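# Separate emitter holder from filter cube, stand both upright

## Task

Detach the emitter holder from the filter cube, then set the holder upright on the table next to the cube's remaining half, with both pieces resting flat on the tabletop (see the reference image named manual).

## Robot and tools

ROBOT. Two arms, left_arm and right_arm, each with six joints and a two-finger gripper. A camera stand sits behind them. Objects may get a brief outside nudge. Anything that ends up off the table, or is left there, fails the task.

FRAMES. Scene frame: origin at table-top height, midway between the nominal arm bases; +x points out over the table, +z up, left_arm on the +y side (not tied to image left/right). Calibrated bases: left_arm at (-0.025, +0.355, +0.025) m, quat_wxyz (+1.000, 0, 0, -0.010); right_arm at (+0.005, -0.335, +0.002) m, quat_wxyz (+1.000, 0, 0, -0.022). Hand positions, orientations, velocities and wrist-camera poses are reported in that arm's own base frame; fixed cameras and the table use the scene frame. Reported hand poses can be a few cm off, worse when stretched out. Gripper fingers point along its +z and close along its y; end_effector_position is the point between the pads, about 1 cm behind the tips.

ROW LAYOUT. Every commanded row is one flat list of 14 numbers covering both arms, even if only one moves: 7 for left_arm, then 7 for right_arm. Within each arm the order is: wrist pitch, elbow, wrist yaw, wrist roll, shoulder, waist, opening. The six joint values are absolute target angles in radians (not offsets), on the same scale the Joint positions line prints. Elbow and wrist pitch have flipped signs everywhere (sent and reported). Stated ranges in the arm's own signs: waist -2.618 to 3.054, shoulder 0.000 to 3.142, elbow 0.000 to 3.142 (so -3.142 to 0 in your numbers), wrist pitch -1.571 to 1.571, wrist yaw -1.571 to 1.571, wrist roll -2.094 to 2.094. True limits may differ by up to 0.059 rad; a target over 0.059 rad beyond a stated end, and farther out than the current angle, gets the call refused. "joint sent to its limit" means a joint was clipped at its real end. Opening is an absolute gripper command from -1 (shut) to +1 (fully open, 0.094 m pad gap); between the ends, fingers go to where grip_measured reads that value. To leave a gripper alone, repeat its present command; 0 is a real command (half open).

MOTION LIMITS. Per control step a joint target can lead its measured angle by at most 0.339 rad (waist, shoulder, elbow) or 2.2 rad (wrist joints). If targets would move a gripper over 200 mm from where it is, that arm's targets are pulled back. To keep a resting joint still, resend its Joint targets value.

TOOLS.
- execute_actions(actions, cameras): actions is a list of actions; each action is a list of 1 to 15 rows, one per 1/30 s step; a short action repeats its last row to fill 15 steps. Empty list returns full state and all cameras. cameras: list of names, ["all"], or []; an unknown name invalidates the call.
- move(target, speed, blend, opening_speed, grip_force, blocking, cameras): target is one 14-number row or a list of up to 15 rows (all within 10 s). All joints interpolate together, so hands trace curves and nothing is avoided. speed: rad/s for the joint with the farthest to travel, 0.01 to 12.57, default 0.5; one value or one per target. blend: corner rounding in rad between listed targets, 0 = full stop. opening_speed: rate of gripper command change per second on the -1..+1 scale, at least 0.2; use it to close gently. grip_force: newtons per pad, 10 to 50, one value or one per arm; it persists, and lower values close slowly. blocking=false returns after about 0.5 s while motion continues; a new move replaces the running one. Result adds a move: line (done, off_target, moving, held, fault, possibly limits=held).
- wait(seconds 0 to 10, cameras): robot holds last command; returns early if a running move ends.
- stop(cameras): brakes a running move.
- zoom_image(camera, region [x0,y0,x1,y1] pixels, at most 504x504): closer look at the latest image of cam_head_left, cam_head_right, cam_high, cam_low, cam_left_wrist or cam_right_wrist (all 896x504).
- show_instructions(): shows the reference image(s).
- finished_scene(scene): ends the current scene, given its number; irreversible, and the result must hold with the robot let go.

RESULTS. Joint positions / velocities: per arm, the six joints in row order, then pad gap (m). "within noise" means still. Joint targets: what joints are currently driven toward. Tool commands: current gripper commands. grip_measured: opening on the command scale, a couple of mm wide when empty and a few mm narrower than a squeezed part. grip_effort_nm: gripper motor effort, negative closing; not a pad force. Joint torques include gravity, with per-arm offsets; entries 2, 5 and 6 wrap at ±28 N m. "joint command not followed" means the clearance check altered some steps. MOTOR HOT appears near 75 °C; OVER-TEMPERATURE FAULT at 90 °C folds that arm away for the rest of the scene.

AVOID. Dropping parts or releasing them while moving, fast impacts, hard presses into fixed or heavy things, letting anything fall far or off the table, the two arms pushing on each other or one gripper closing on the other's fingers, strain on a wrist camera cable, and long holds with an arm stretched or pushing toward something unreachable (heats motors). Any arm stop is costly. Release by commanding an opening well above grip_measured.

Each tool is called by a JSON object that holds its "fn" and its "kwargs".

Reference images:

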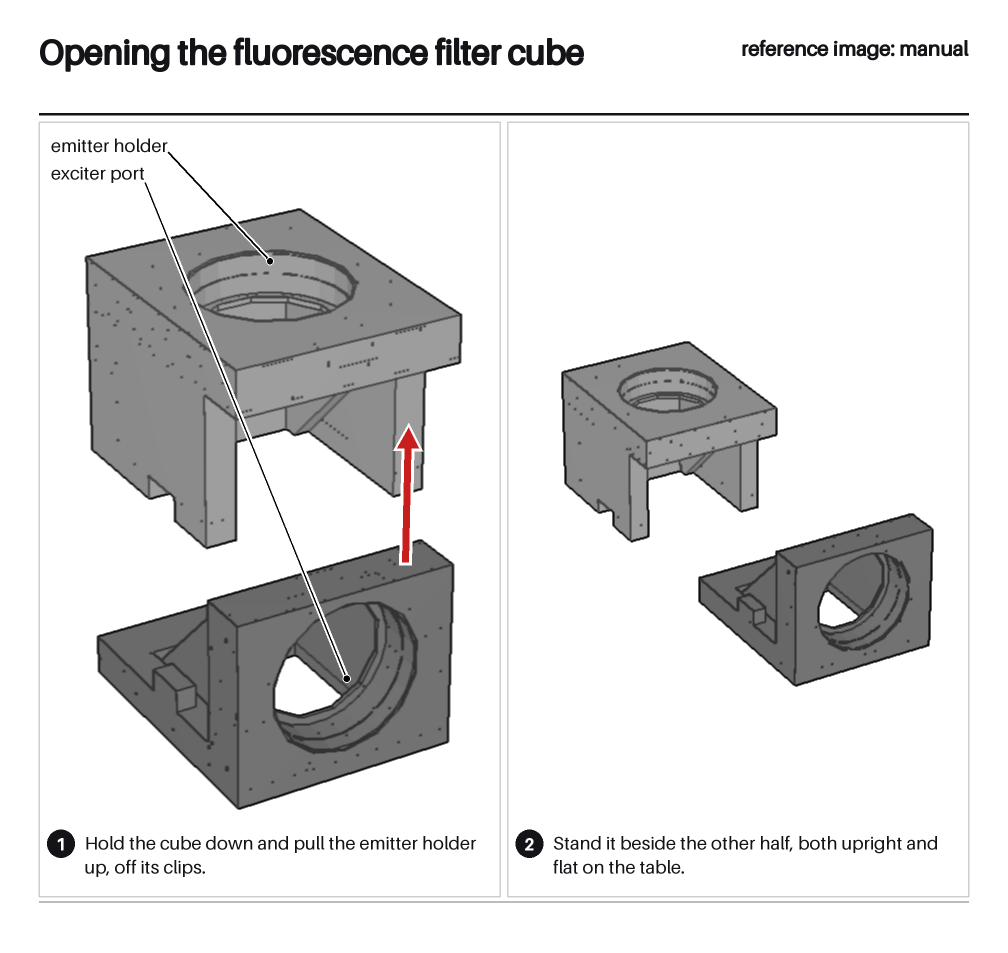

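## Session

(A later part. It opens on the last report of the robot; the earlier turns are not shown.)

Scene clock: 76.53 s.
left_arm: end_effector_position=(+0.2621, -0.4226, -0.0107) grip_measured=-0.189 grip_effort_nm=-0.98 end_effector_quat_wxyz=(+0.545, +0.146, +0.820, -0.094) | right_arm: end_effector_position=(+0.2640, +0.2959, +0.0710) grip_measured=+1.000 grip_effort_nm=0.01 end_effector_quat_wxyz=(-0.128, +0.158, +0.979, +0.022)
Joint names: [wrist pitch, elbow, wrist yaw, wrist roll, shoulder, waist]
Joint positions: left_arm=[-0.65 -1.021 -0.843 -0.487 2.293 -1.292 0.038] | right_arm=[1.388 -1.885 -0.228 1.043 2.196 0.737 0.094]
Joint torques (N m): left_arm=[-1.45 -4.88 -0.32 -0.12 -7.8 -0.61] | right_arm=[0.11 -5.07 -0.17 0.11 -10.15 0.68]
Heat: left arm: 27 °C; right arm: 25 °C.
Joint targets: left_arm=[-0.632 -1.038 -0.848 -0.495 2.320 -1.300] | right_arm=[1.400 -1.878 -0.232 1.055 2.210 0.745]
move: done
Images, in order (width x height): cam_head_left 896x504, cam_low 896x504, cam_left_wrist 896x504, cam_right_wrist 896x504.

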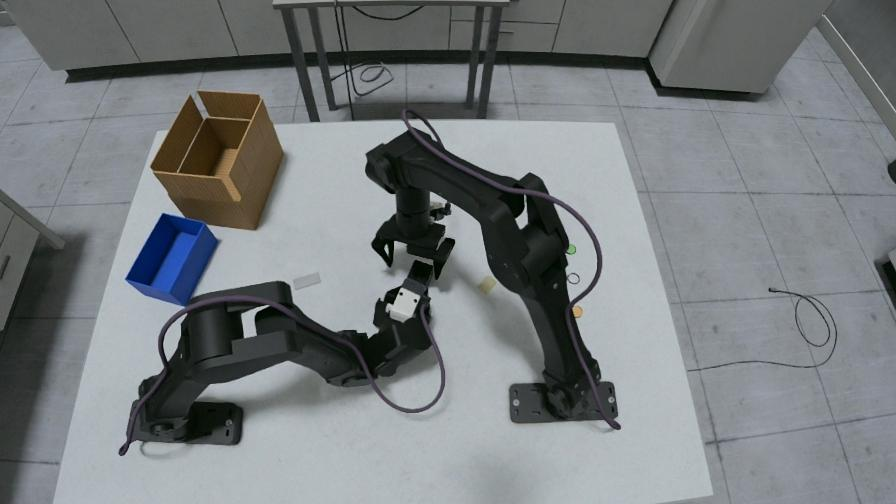

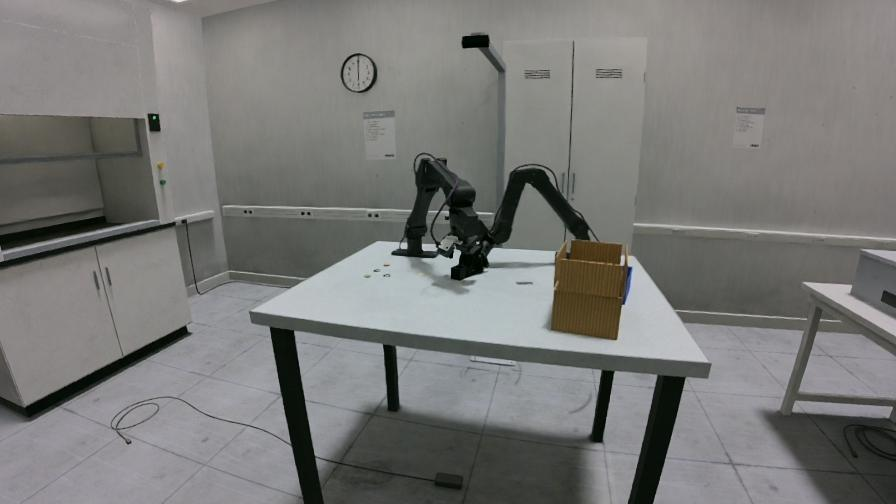

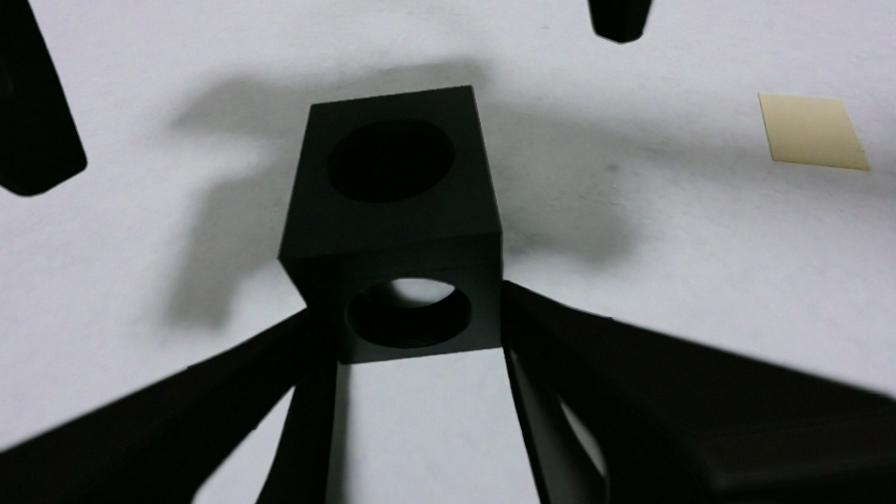

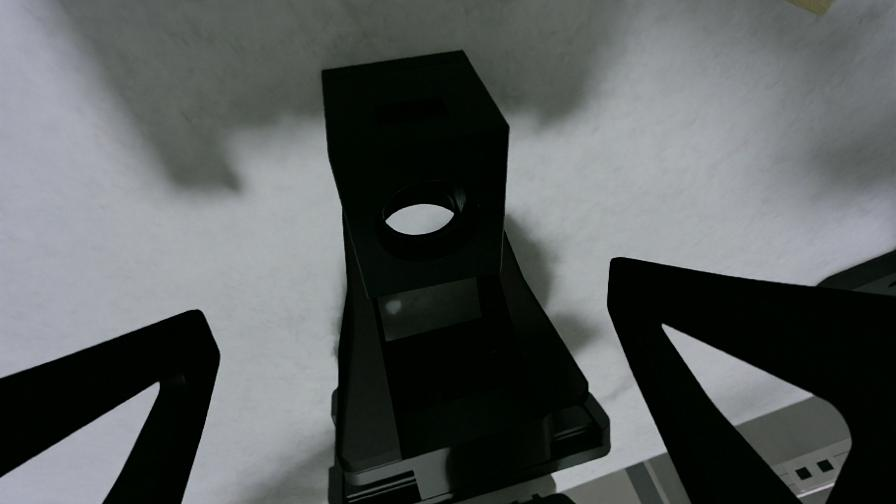

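{"fn": "move", "kwargs": {"target": [-0.632,-1.038,-0.848,-0.495,2.320,-1.300,-0.4,1.269,-1.748,-0.232,1.055,2.213,0.749,1.0], "speed": 0.2, "cameras": ["cam_left_wrist","cam_right_wrist","cam_head_left","cam_low"]}}

Scene clock: 79.63 s.
left_arm: end_effector_position=(+0.2621, -0.4226, -0.0107) grip_measured=-0.189 grip_effort_nm=-0.98 end_effector_quat_wxyz=(+0.545, +0.146, +0.820, -0.094) | right_arm: end_effector_position=(+0.2601, +0.2947, +0.0391) grip_measured=+1.000 grip_effort_nm=0.01 end_effector_quat_wxyz=(-0.128, +0.157, +0.979, +0.023)
Joint names: [wrist pitch, elbow, wrist yaw, wrist roll, shoulder, waist]
Joint positions: left_arm=[-0.65 -1.021 -0.843 -0.487 2.293 -1.292 0.038] | right_arm=[1.257 -1.757 -0.229 1.044 2.196 0.741 0.094]
Joint torques (N m): left_arm=[-1.48 -4.86 -0.33 -0.13 -7.72 -0.59] | right_arm=[0.07 -4.71 -0.18 0.09 -9.81 0.61]
Heat: left arm: 27 °C; right arm: 25 °C.
Joint targets: left_arm=[-0.632 -1.038 -0.848 -0.495 2.320 -1.300] | right_arm=[1.269 -1.748 -0.232 1.055 2.213 0.749]
move: done
Images, in order (width x height): cam_head_left 896x504, cam_low 896x504, cam_left_wrist 896x504, cam_right_wrist 896x504.

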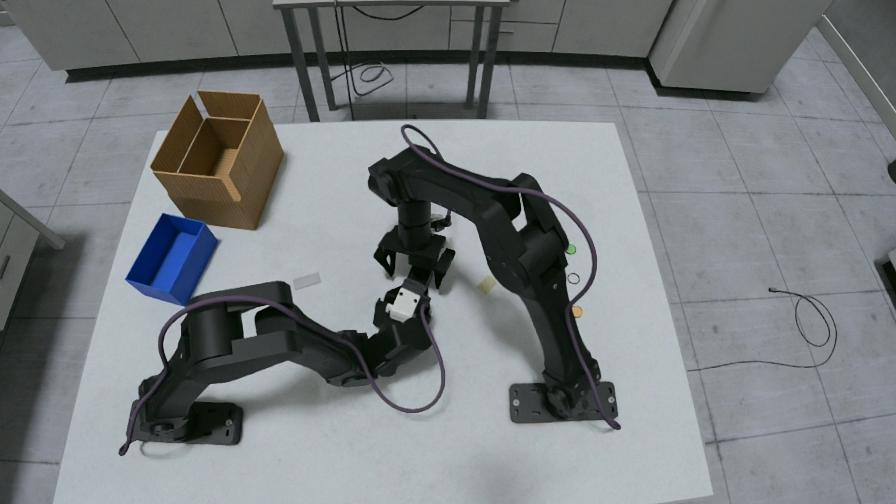

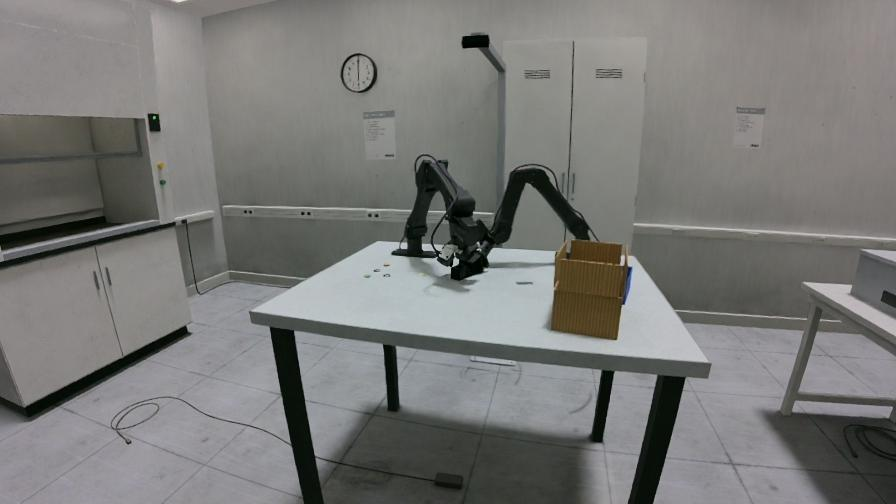

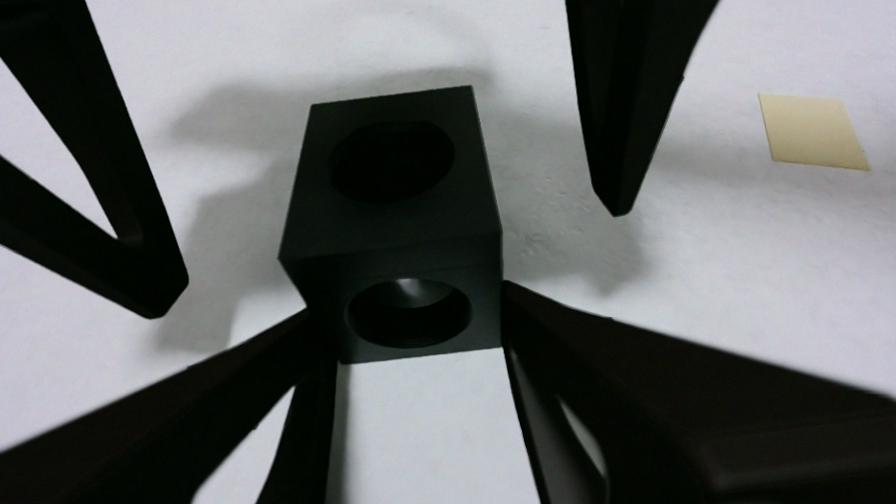

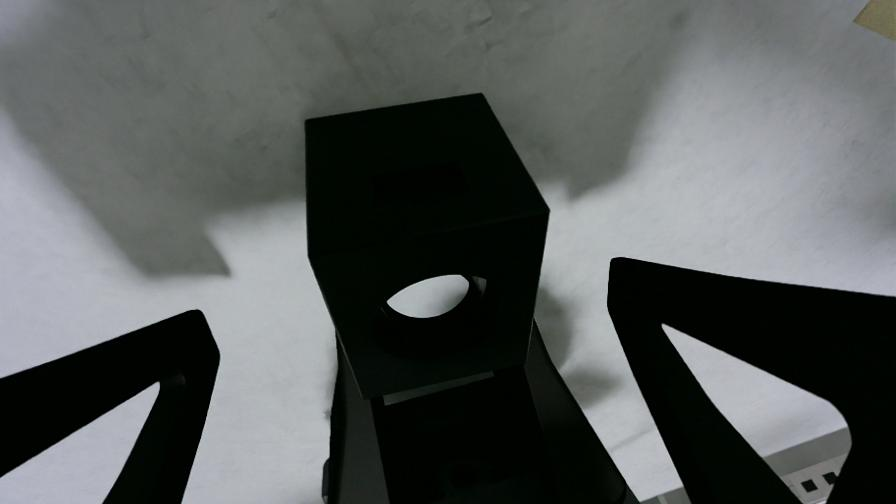

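{"fn": "zoom_image", "kwargs": {"camera": "cam_left_wrist", "region": [60, 60, 700, 400]}}

{"fn": "zoom_image", "kwargs": {"camera": "cam_head_left", "region": [360, 210, 480, 330]}}

Region (60, 60, 700, 400) is 640x340 pixels. A region can be at most 504 by 504 pixels.

Scaled by 4.200 from the camera's 896x504 image, which has a finer 1280x720 frame.

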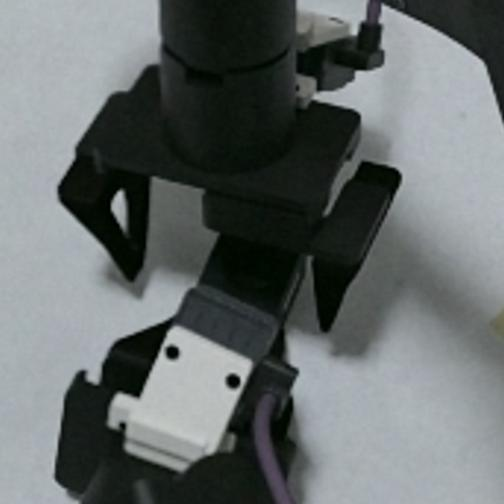

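{"fn": "zoom_image", "kwargs": {"camera": "cam_left_wrist", "region": [100, 180, 300, 330]}}

{"fn": "zoom_image", "kwargs": {"camera": "cam_left_wrist", "region": [520, 100, 720, 250]}}

Scaled by 2.520 from the camera's 896x504 image, which has a finer 1280x720 frame.

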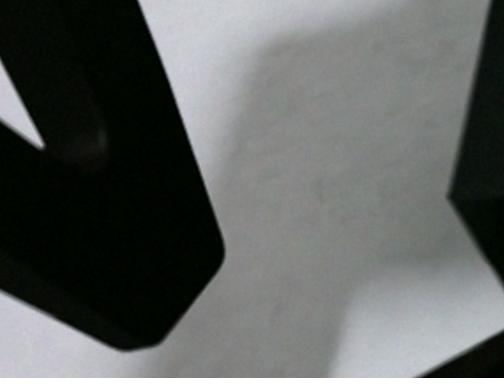

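Scaled by 2.520 from the camera's 896x504 image, which has a finer 1280x720 frame.

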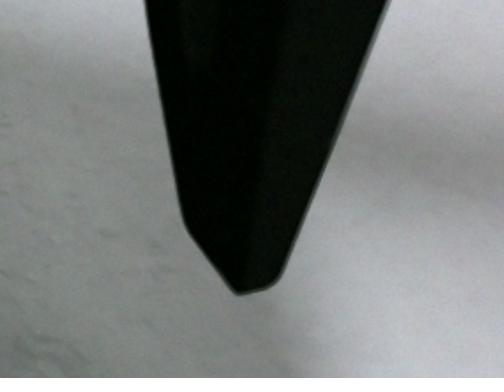

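{"fn": "move", "kwargs": {"target": [-0.632,-1.038,-0.848,-0.495,2.320,-1.300,-0.4,1.116,-1.584,-0.286,1.072,2.097,0.704,1.0], "speed": 0.2, "cameras": ["cam_left_wrist","cam_right_wrist","cam_head_left"]}}

Scene clock: 92.73 s.
left_arm: end_effector_position=(+0.2621, -0.4226, -0.0107) grip_measured=-0.189 grip_effort_nm=-0.98 end_effector_quat_wxyz=(+0.545, +0.146, +0.820, -0.094) | right_arm: end_effector_position=(+0.2570, +0.2891, +0.0225) grip_measured=+1.000 grip_effort_nm=0.01 end_effector_quat_wxyz=(-0.134, +0.178, +0.973, +0.058)
Joint names: [wrist pitch, elbow, wrist yaw, wrist roll, shoulder, waist]
Joint positions: left_arm=[-0.65 -1.021 -0.843 -0.487 2.293 -1.292 0.038] | right_arm=[1.105 -1.595 -0.282 1.061 2.14 0.712 0.094]
Joint torques (N m): left_arm=[-1.46 -4.88 -0.33 -0.12 -7.79 -0.58] | right_arm=[-0.02 -4.42 -0.19 0.08 -14.39 -0.69]
Heat: left arm: 27 °C; right arm: 26 °C.
Joint targets: left_arm=[-0.632 -1.038 -0.848 -0.495 2.320 -1.300] | right_arm=[1.116 -1.584 -0.286 1.072 2.097 0.704]
move: off_target (right_arm); right_arm: the shoulder is farthest, 0.043 rad from its target
Images, in order (width x height): cam_head_left 896x504, cam_left_wrist 896x504, cam_right_wrist 896x504.

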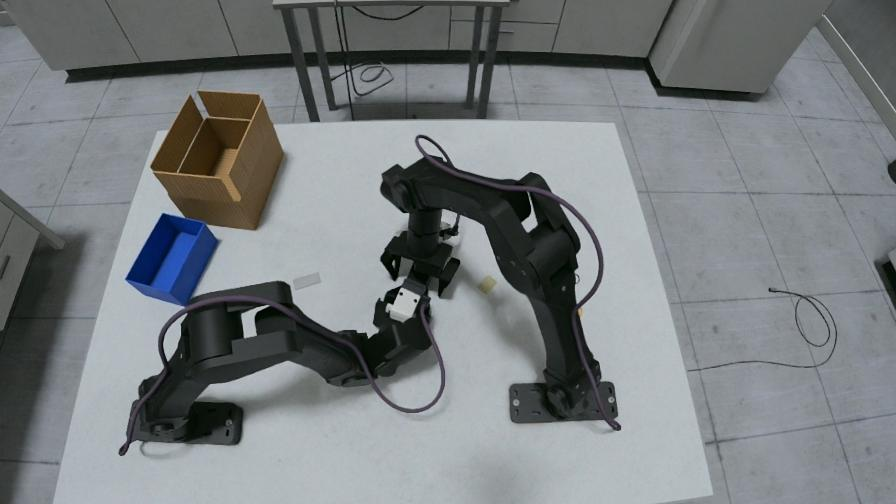

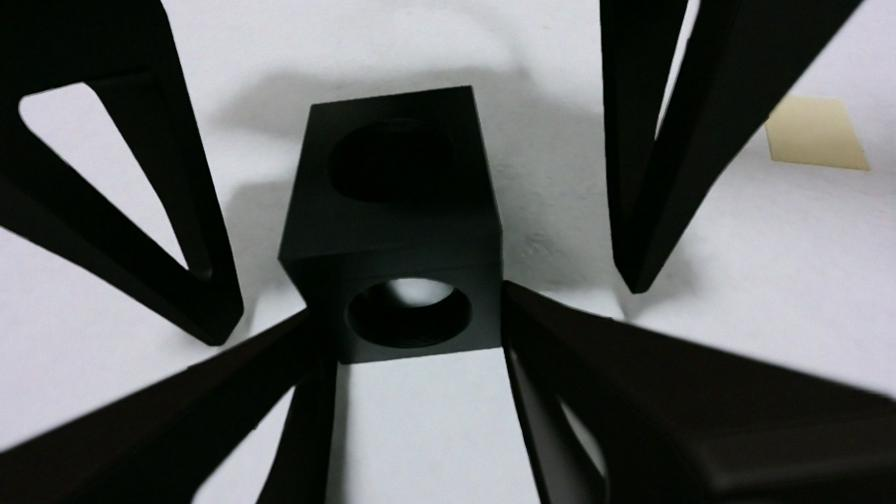

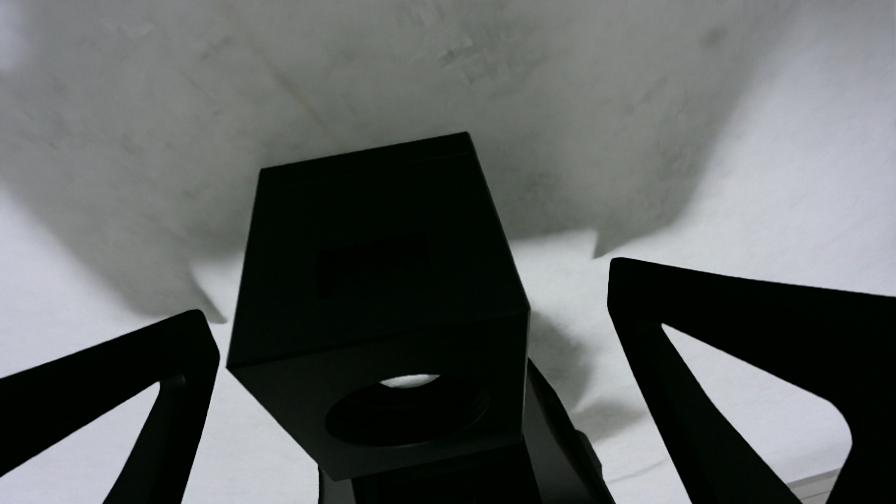

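{"fn": "move", "kwargs": {"target": [-0.632,-1.038,-0.848,-0.495,2.320,-1.300,-0.4,1.116,-1.584,-0.286,1.072,2.062,0.704,1.0], "speed": 0.2, "cameras": ["cam_left_wrist","cam_right_wrist","cam_head_left"]}}

Scene clock: 93.90 s.
left_arm: end_effector_position=(+0.2621, -0.4226, -0.0107) grip_measured=-0.189 grip_effort_nm=-0.98 end_effector_quat_wxyz=(+0.545, +0.146, +0.820, -0.094) | right_arm: end_effector_position=(+0.2597, +0.2915, +0.0363) grip_measured=+1.000 grip_effort_nm=0.01 end_effector_quat_wxyz=(-0.122, +0.175, +0.974, +0.073)
Joint names: [wrist pitch, elbow, wrist yaw, wrist roll, shoulder, waist]
Joint positions: left_arm=[-0.65 -1.021 -0.843 -0.487 2.293 -1.292 0.038] | right_arm=[1.104 -1.595 -0.282 1.061 2.103 0.712 0.094]
Joint torques (N m): left_arm=[-1.47 -4.86 -0.32 -0.12 -7.75 -0.65] | right_arm=[-0.08 -4.64 -0.22 0.09 -13.97 -0.72]
Heat: left arm: 27 °C; right arm: 26 °C.
Joint targets: left_arm=[-0.632 -1.038 -0.848 -0.495 2.320 -1.300] | right_arm=[1.116 -1.584 -0.286 1.072 2.062 0.704]
move: off_target (right_arm); right_arm: the shoulder is farthest, 0.041 rad from its target
Images, in order (width x height): cam_head_left 896x504, cam_left_wrist 896x504, cam_right_wrist 896x504.

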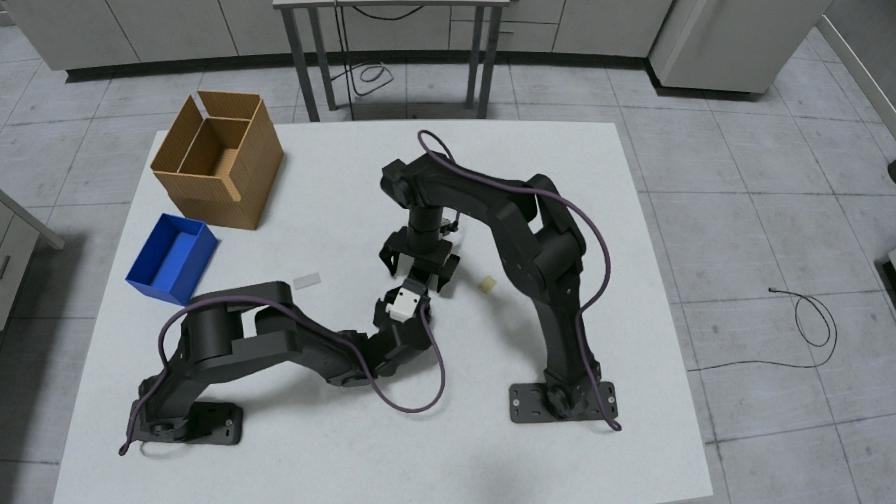

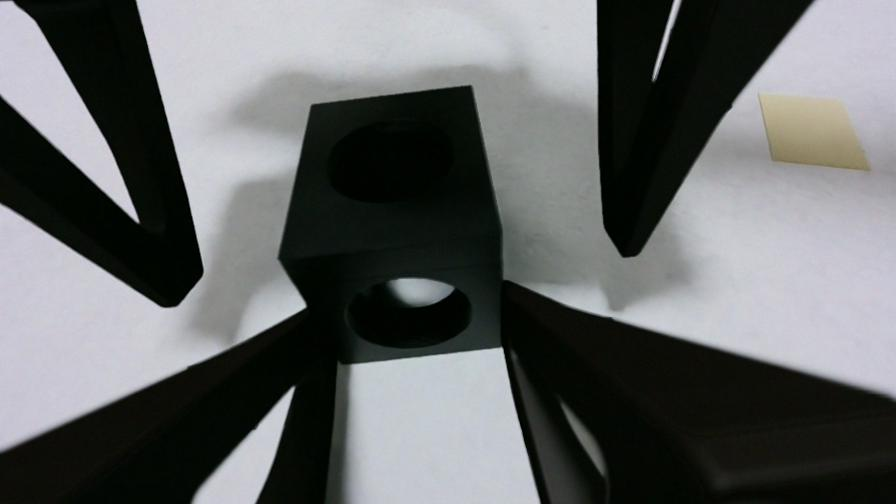

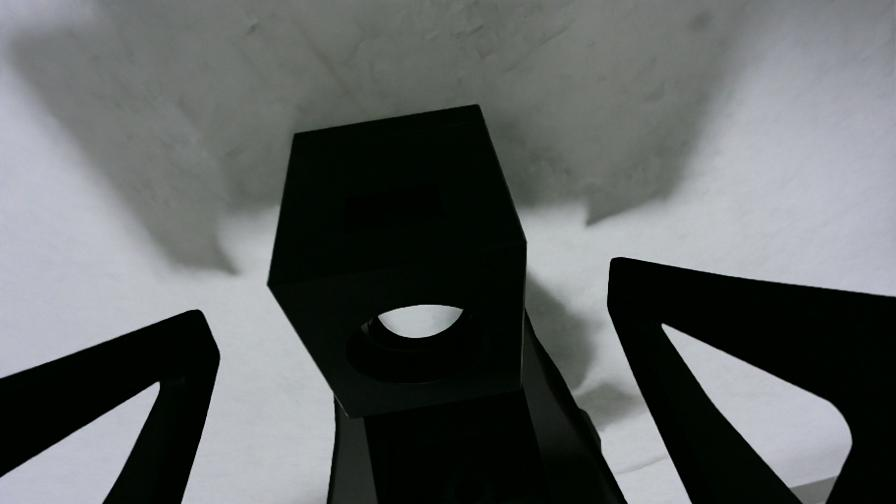

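{"fn": "move", "kwargs": {"target": [-0.632,-1.038,-0.848,-0.495,2.320,-1.300,-0.4,1.116,-1.584,-0.286,1.025,2.054,0.690,1.0], "speed": 0.2, "cameras": ["cam_left_wrist","cam_right_wrist"]}}

Scene clock: 96.47 s.
left_arm: end_effector_position=(+0.2621, -0.4226, -0.0107) grip_measured=-0.189 grip_effort_nm=-0.98 end_effector_quat_wxyz=(+0.545, +0.146, +0.820, -0.094) | right_arm: end_effector_position=(+0.2636, +0.2880, +0.0363) grip_measured=+1.000 grip_effort_nm=0.01 end_effector_quat_wxyz=(-0.120, +0.166, +0.976, +0.076)
Joint names: [wrist pitch, elbow, wrist yaw, wrist roll, shoulder, waist]
Joint positions: left_arm=[-0.65 -1.021 -0.843 -0.487 2.293 -1.292 0.038] | right_arm=[1.104 -1.595 -0.282 1.029 2.103 0.698 0.094]
Joint torques (N m): left_arm=[-1.47 -4.85 -0.31 -0.12 -7.76 -0.57] | right_arm=[-0.08 -4.66 -0.23 -0.08 -14.64 -0.75]
Heat: left arm: 27 °C; right arm: 27 °C.
Joint targets: left_arm=[-0.632 -1.038 -0.848 -0.495 2.320 -1.300] | right_arm=[1.116 -1.584 -0.286 1.025 2.054 0.690]
move: off_target (right_arm); right_arm: the shoulder is farthest, 0.049 rad from its target
Images, in order (width x height): cam_left_wrist 896x504, cam_right_wrist 896x504.

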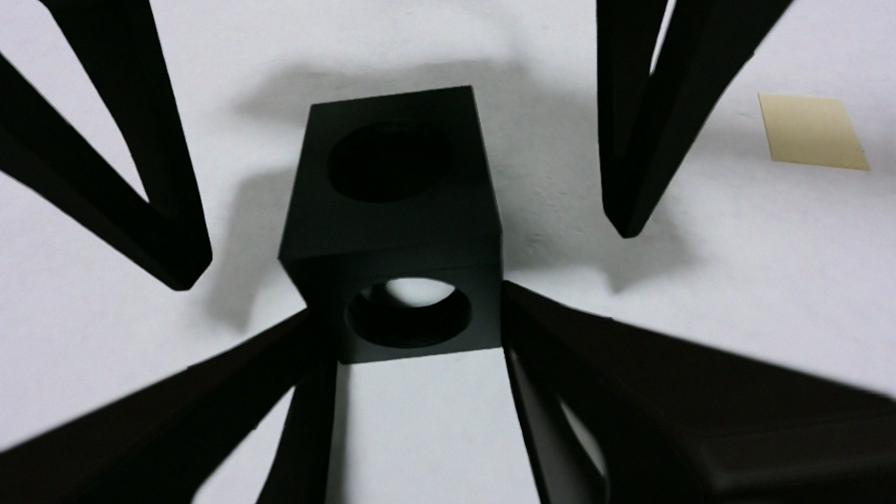

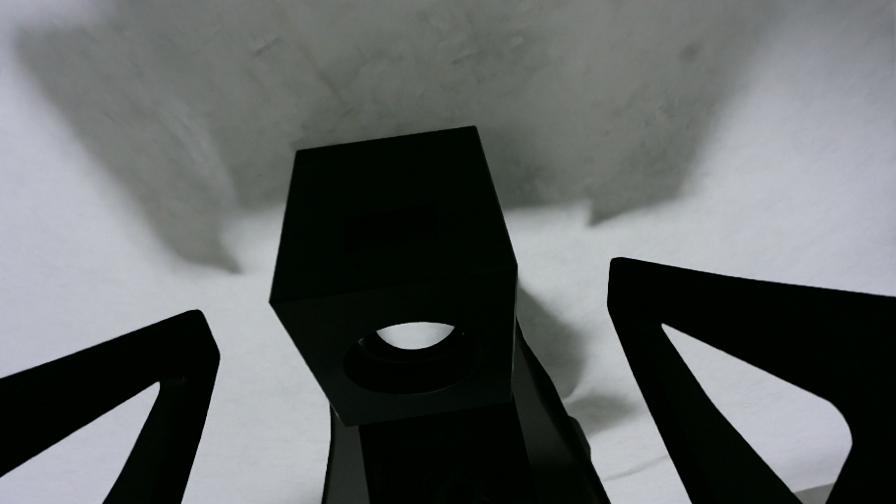

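{"fn": "move", "kwargs": {"target": [-0.632,-1.038,-0.848,-0.495,2.320,-1.300,-0.4,1.116,-1.584,-0.286,1.025,2.054,0.690,-0.4], "opening_speed": 0.5, "cameras": ["cam_left_wrist","cam_right_wrist","cam_head_left"]}}

Scene clock: 99.80 s.
left_arm: end_effector_position=(+0.2621, -0.4226, -0.0107) grip_measured=-0.189 grip_effort_nm=-0.98 end_effector_quat_wxyz=(+0.545, +0.145, +0.820, -0.095) | right_arm: end_effector_position=(+0.2638, +0.2880, +0.0364) grip_measured=-0.175 grip_effort_nm=-1.02 end_effector_quat_wxyz=(-0.119, +0.163, +0.976, +0.077)
Joint names: [wrist pitch, elbow, wrist yaw, wrist roll, shoulder, waist]
Joint positions: left_arm=[-0.65 -1.021 -0.843 -0.489 2.293 -1.292 0.038] | right_arm=[1.104 -1.595 -0.282 1.023 2.102 0.698 0.039]
Joint torques (N m): left_arm=[-1.48 -4.88 -0.32 -0.09 -7.72 -0.61] | right_arm=[-0.08 -4.59 -0.24 0 -14.63 -0.75]
Heat: left arm: 27 °C; right arm: 27 °C.
Joint targets: left_arm=[-0.632 -1.038 -0.848 -0.495 2.320 -1.300] | right_arm=[1.116 -1.584 -0.286 1.025 2.054 0.690]
move: off_target (right_arm); right_arm: the shoulder is farthest, 0.048 rad from its target
Images, in order (width x height): cam_head_left 896x504, cam_left_wrist 896x504, cam_right_wrist 896x504.

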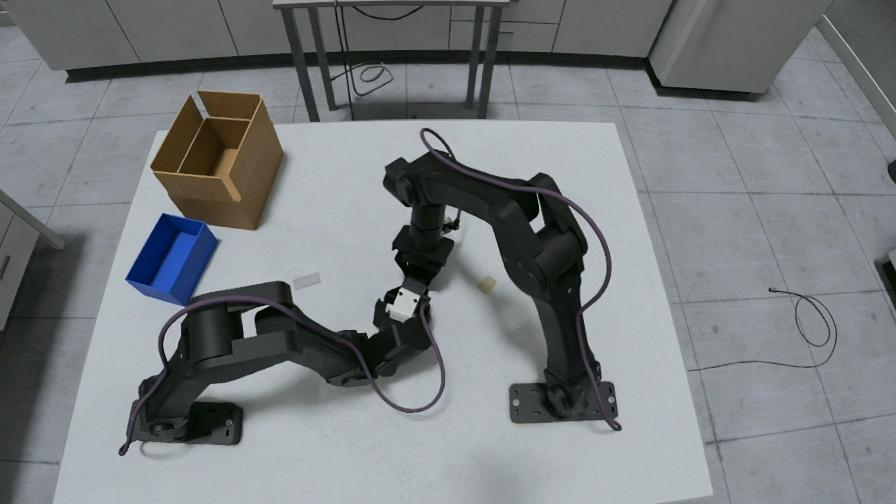

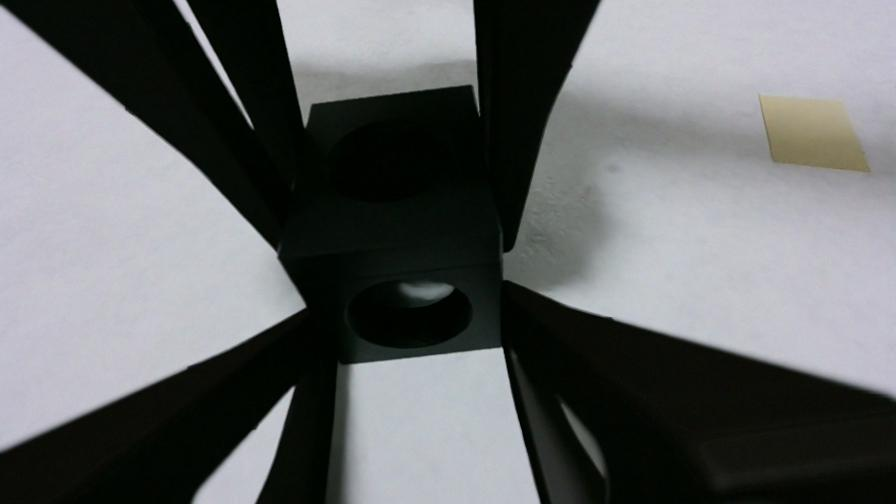

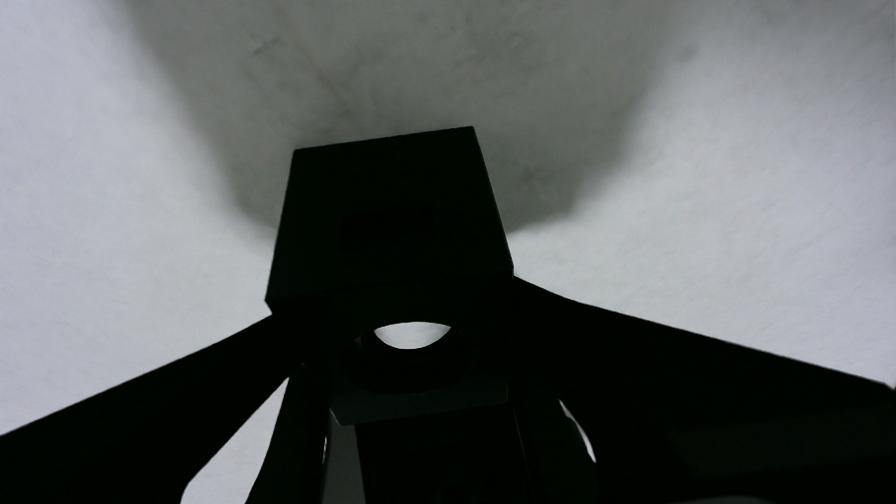

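{"fn": "move", "kwargs": {"target": [-0.632,-1.038,-0.848,-0.495,2.320,-1.300,-0.4,1.19,-1.668,-0.286,1.025,2.040,0.690,-0.4], "speed": 0.08, "cameras": ["cam_left_wrist","cam_right_wrist","cam_low"]}}

Scene clock: 101.90 s.
left_arm: end_effector_position=(+0.2647, -0.4241, -0.0052) grip_measured=-0.189 grip_effort_nm=-0.98 end_effector_quat_wxyz=(+0.553, +0.136, +0.816, -0.096) | right_arm: end_effector_position=(+0.2664, +0.2862, +0.0443) grip_measured=-0.175 grip_effort_nm=-1.02 end_effector_quat_wxyz=(-0.114, +0.159, +0.978, +0.070)
Joint names: [wrist pitch, elbow, wrist yaw, wrist roll, shoulder, waist]
Joint positions: left_arm=[-0.659 -1.03 -0.861 -0.489 2.293 -1.292 0.038] | right_arm=[1.144 -1.63 -0.265 1.015 2.102 0.698 0.039]
Joint torques (N m): left_arm=[-1.39 -4.19 -0.14 -0.1 -7.77 -0.59] | right_arm=[0.26 -9.48 -0.42 0.08 -15.83 -0.75]
Heat: left arm: 27 °C; right arm: 28 °C.
Joint targets: left_arm=[-0.632 -1.038 -0.848 -0.495 2.320 -1.300] | right_arm=[1.190 -1.668 -0.286 1.025 2.040 0.690]
move: off_target (right_arm); right_arm: the shoulder is farthest, 0.062 rad from its target
Images, in order (width x height): cam_low 896x504, cam_left_wrist 896x504, cam_right_wrist 896x504.

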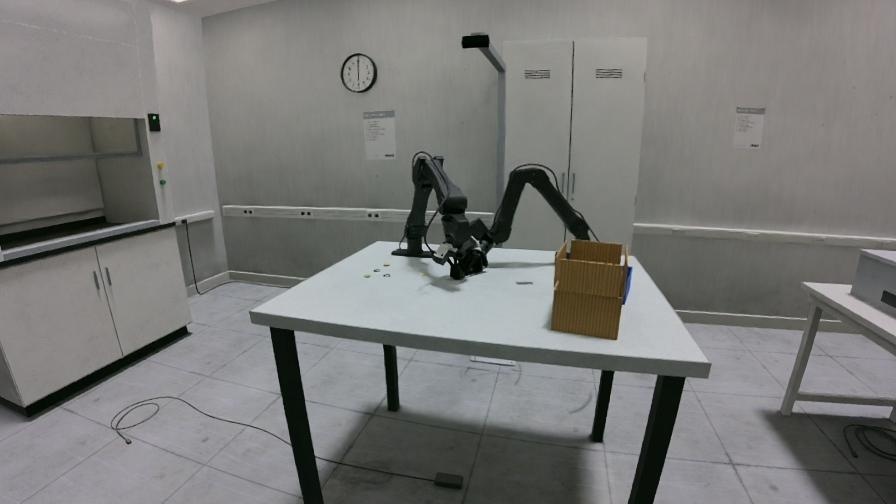

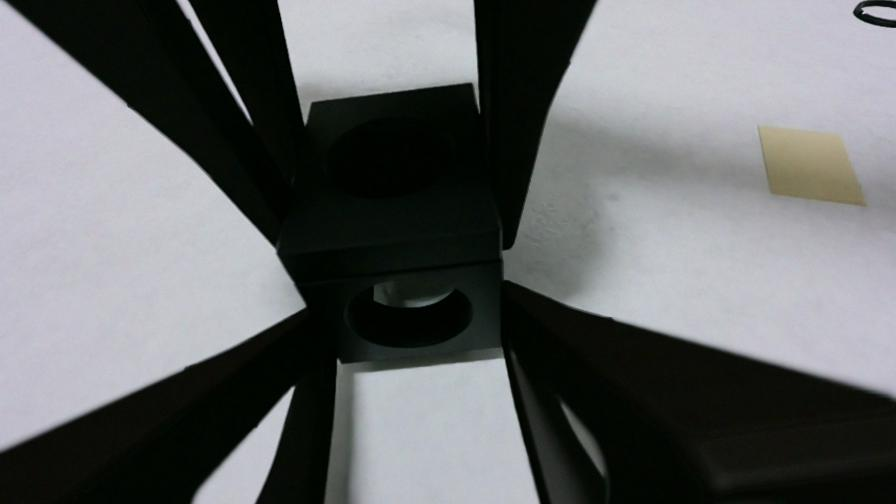

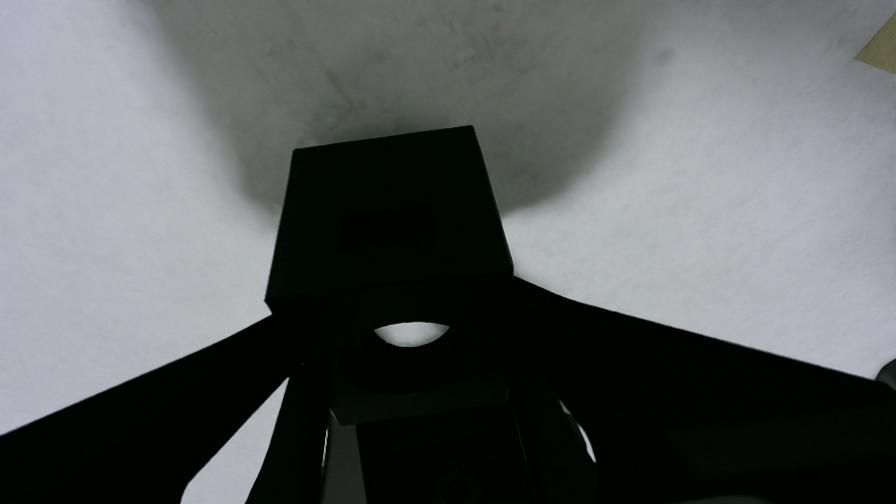

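{"fn": "move", "kwargs": {"target": [-0.645,-1.020,-0.848,-0.495,2.360,-1.300,-0.4,1.27,-1.735,-0.286,1.025,2.020,0.690,-0.4], "speed": 0.08, "cameras": ["cam_left_wrist","cam_right_wrist","cam_low"]}}

Scene clock: 104.07 s.
left_arm: end_effector_position=(+0.2680, -0.4269, +0.0038) grip_measured=-0.189 grip_effort_nm=-0.98 end_effector_quat_wxyz=(+0.569, +0.120, +0.806, -0.108) | right_arm: end_effector_position=(+0.2706, +0.2833, +0.0565) grip_measured=-0.176 grip_effort_nm=-1.02 end_effector_quat_wxyz=(-0.105, +0.157, +0.980, +0.059)
Joint names: [wrist pitch, elbow, wrist yaw, wrist roll, shoulder, waist]
Joint positions: left_arm=[-0.725 -1.03 -0.881 -0.477 2.299 -1.292 0.038] | right_arm=[1.204 -1.684 -0.236 1.009 2.102 0.698 0.039]
Joint torques (N m): left_arm=[-0.87 -2.74 0.09 -0.24 -5.52 -0.58] | right_arm=[0.48 -10.82 -0.76 0.14 -17.63 -0.68]
Heat: left arm: 27 °C; right arm: 29 °C.
Joint targets: left_arm=[-0.645 -1.020 -0.848 -0.495 2.360 -1.300] | right_arm=[1.270 -1.735 -0.286 1.025 2.020 0.690]
move: off_target (left_arm, right_arm); left_arm: the wrist pitch is farthest, 0.080 rad from its target; right_arm: the shoulder is farthest, 0.082 rad from its target
Images, in order (width x height): cam_low 896x504, cam_left_wrist 896x504, cam_right_wrist 896x504.

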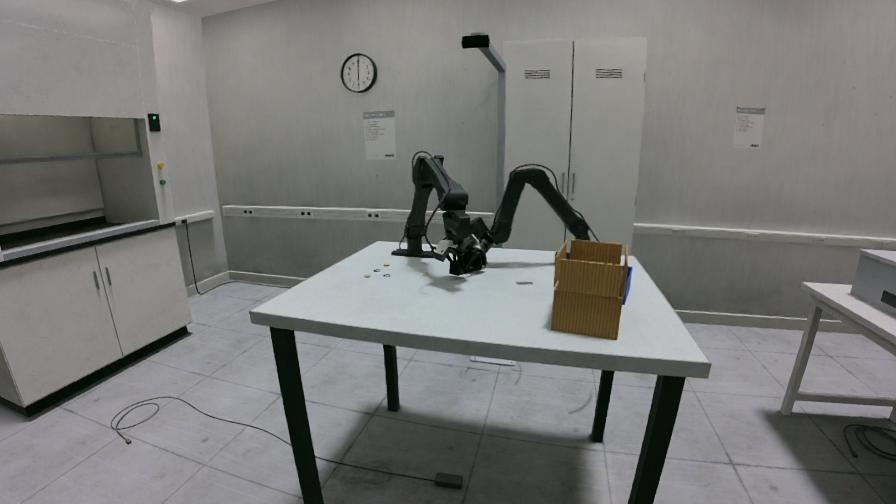

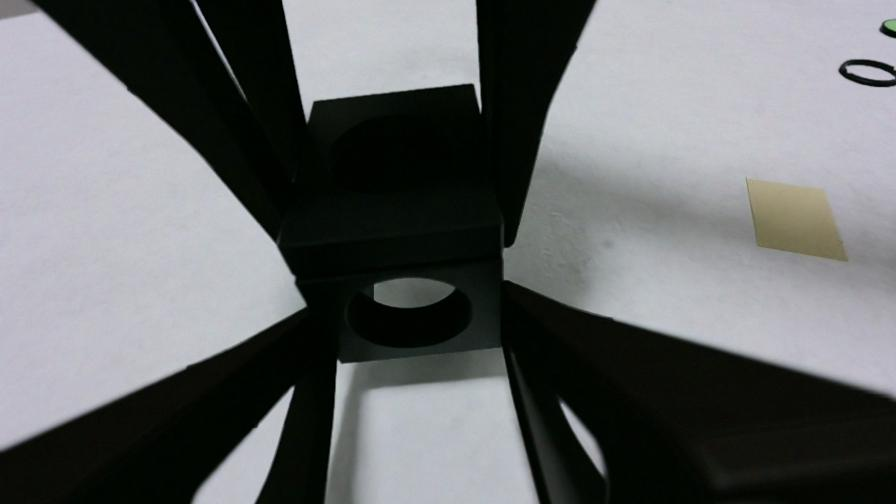

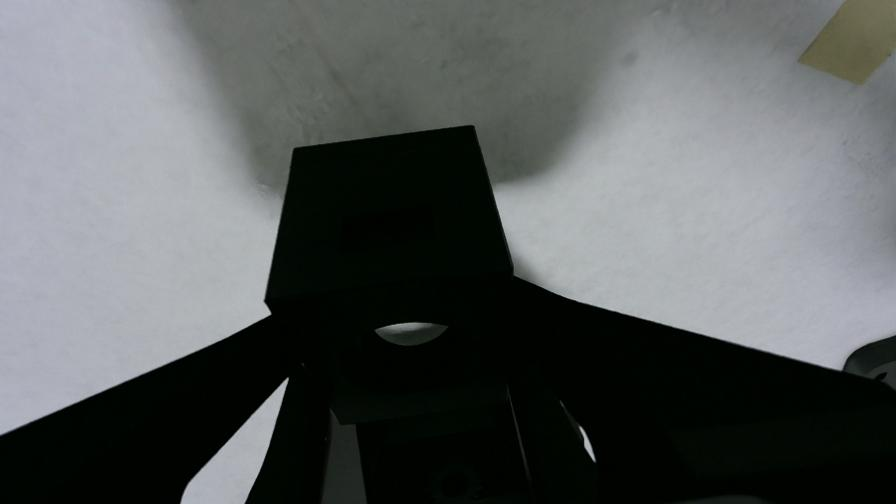

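{"fn": "move", "kwargs": {"target": [-0.52,-0.99,-0.80,-0.495,2.420,-1.300,-0.5,1.27,-1.735,-0.286,1.025,2.000,0.690,-0.5], "speed": 0.1, "cameras": ["cam_left_wrist","cam_right_wrist","cam_low"]}}

Scene clock: 106.27 s.
left_arm: end_effector_position=(+0.2651, -0.4221, -0.0150) grip_measured=-0.190 grip_effort_nm=-0.98 end_effector_quat_wxyz=(+0.555, +0.130, +0.816, -0.096) | right_arm: end_effector_position=(+0.2689, +0.2914, +0.0870) grip_measured=-0.176 grip_effort_nm=-1.02 end_effector_quat_wxyz=(-0.103, +0.156, +0.978, +0.093)
Joint names: [wrist pitch, elbow, wrist yaw, wrist roll, shoulder, waist]
Joint positions: left_arm=[-0.698 -1.028 -0.869 -0.496 2.327 -1.292 0.038] | right_arm=[1.233 -1.715 -0.278 1.015 2.045 0.698 0.039]
Joint torques (N m): left_arm=[0.16 -0.5 0.44 0 -3.32 -0.66] | right_arm=[0.05 -7.98 -0.28 0.08 -14.19 -0.77]
Heat: left arm: 26 °C; right arm: 29 °C.
Joint targets: left_arm=[-0.520 -0.990 -0.800 -0.495 2.420 -1.300] | right_arm=[1.270 -1.735 -0.286 1.025 2.000 0.690]
move: off_target (left_arm, right_arm); left_arm: the wrist pitch is farthest, 0.178 rad from its target; right_arm: the shoulder is farthest, 0.045 rad from its target
Images, in order (width x height): cam_low 896x504, cam_left_wrist 896x504, cam_right_wrist 896x504.

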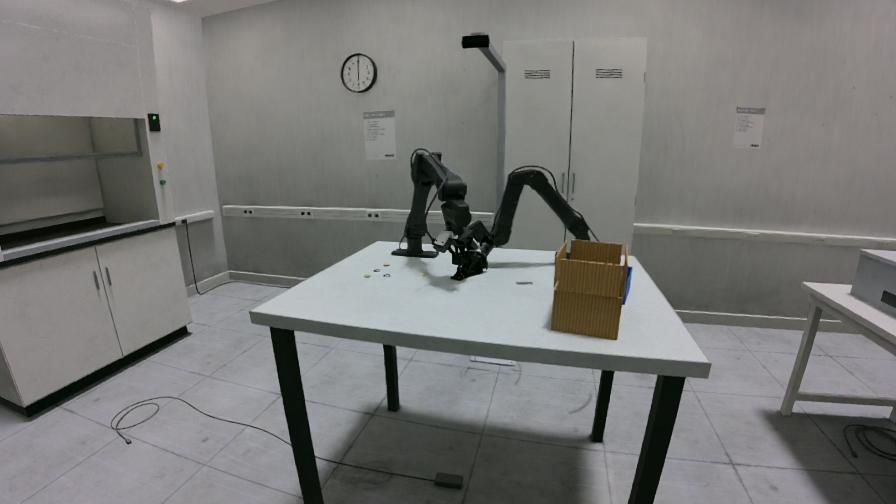

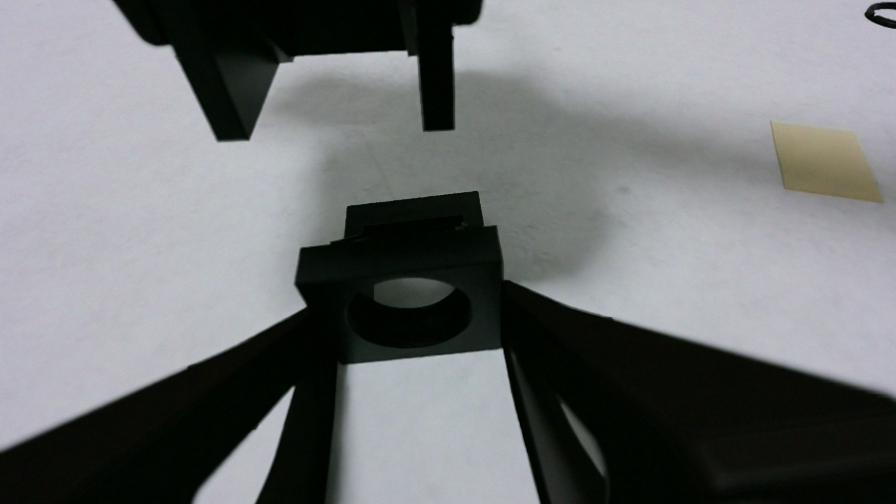

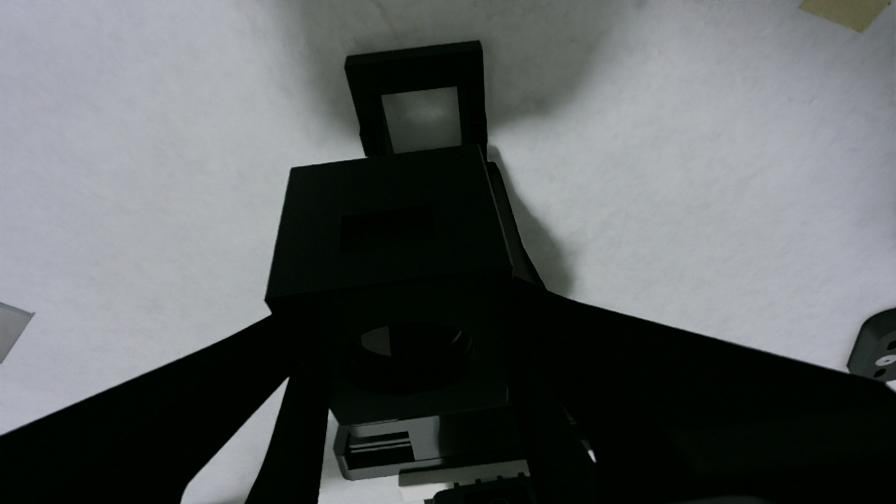

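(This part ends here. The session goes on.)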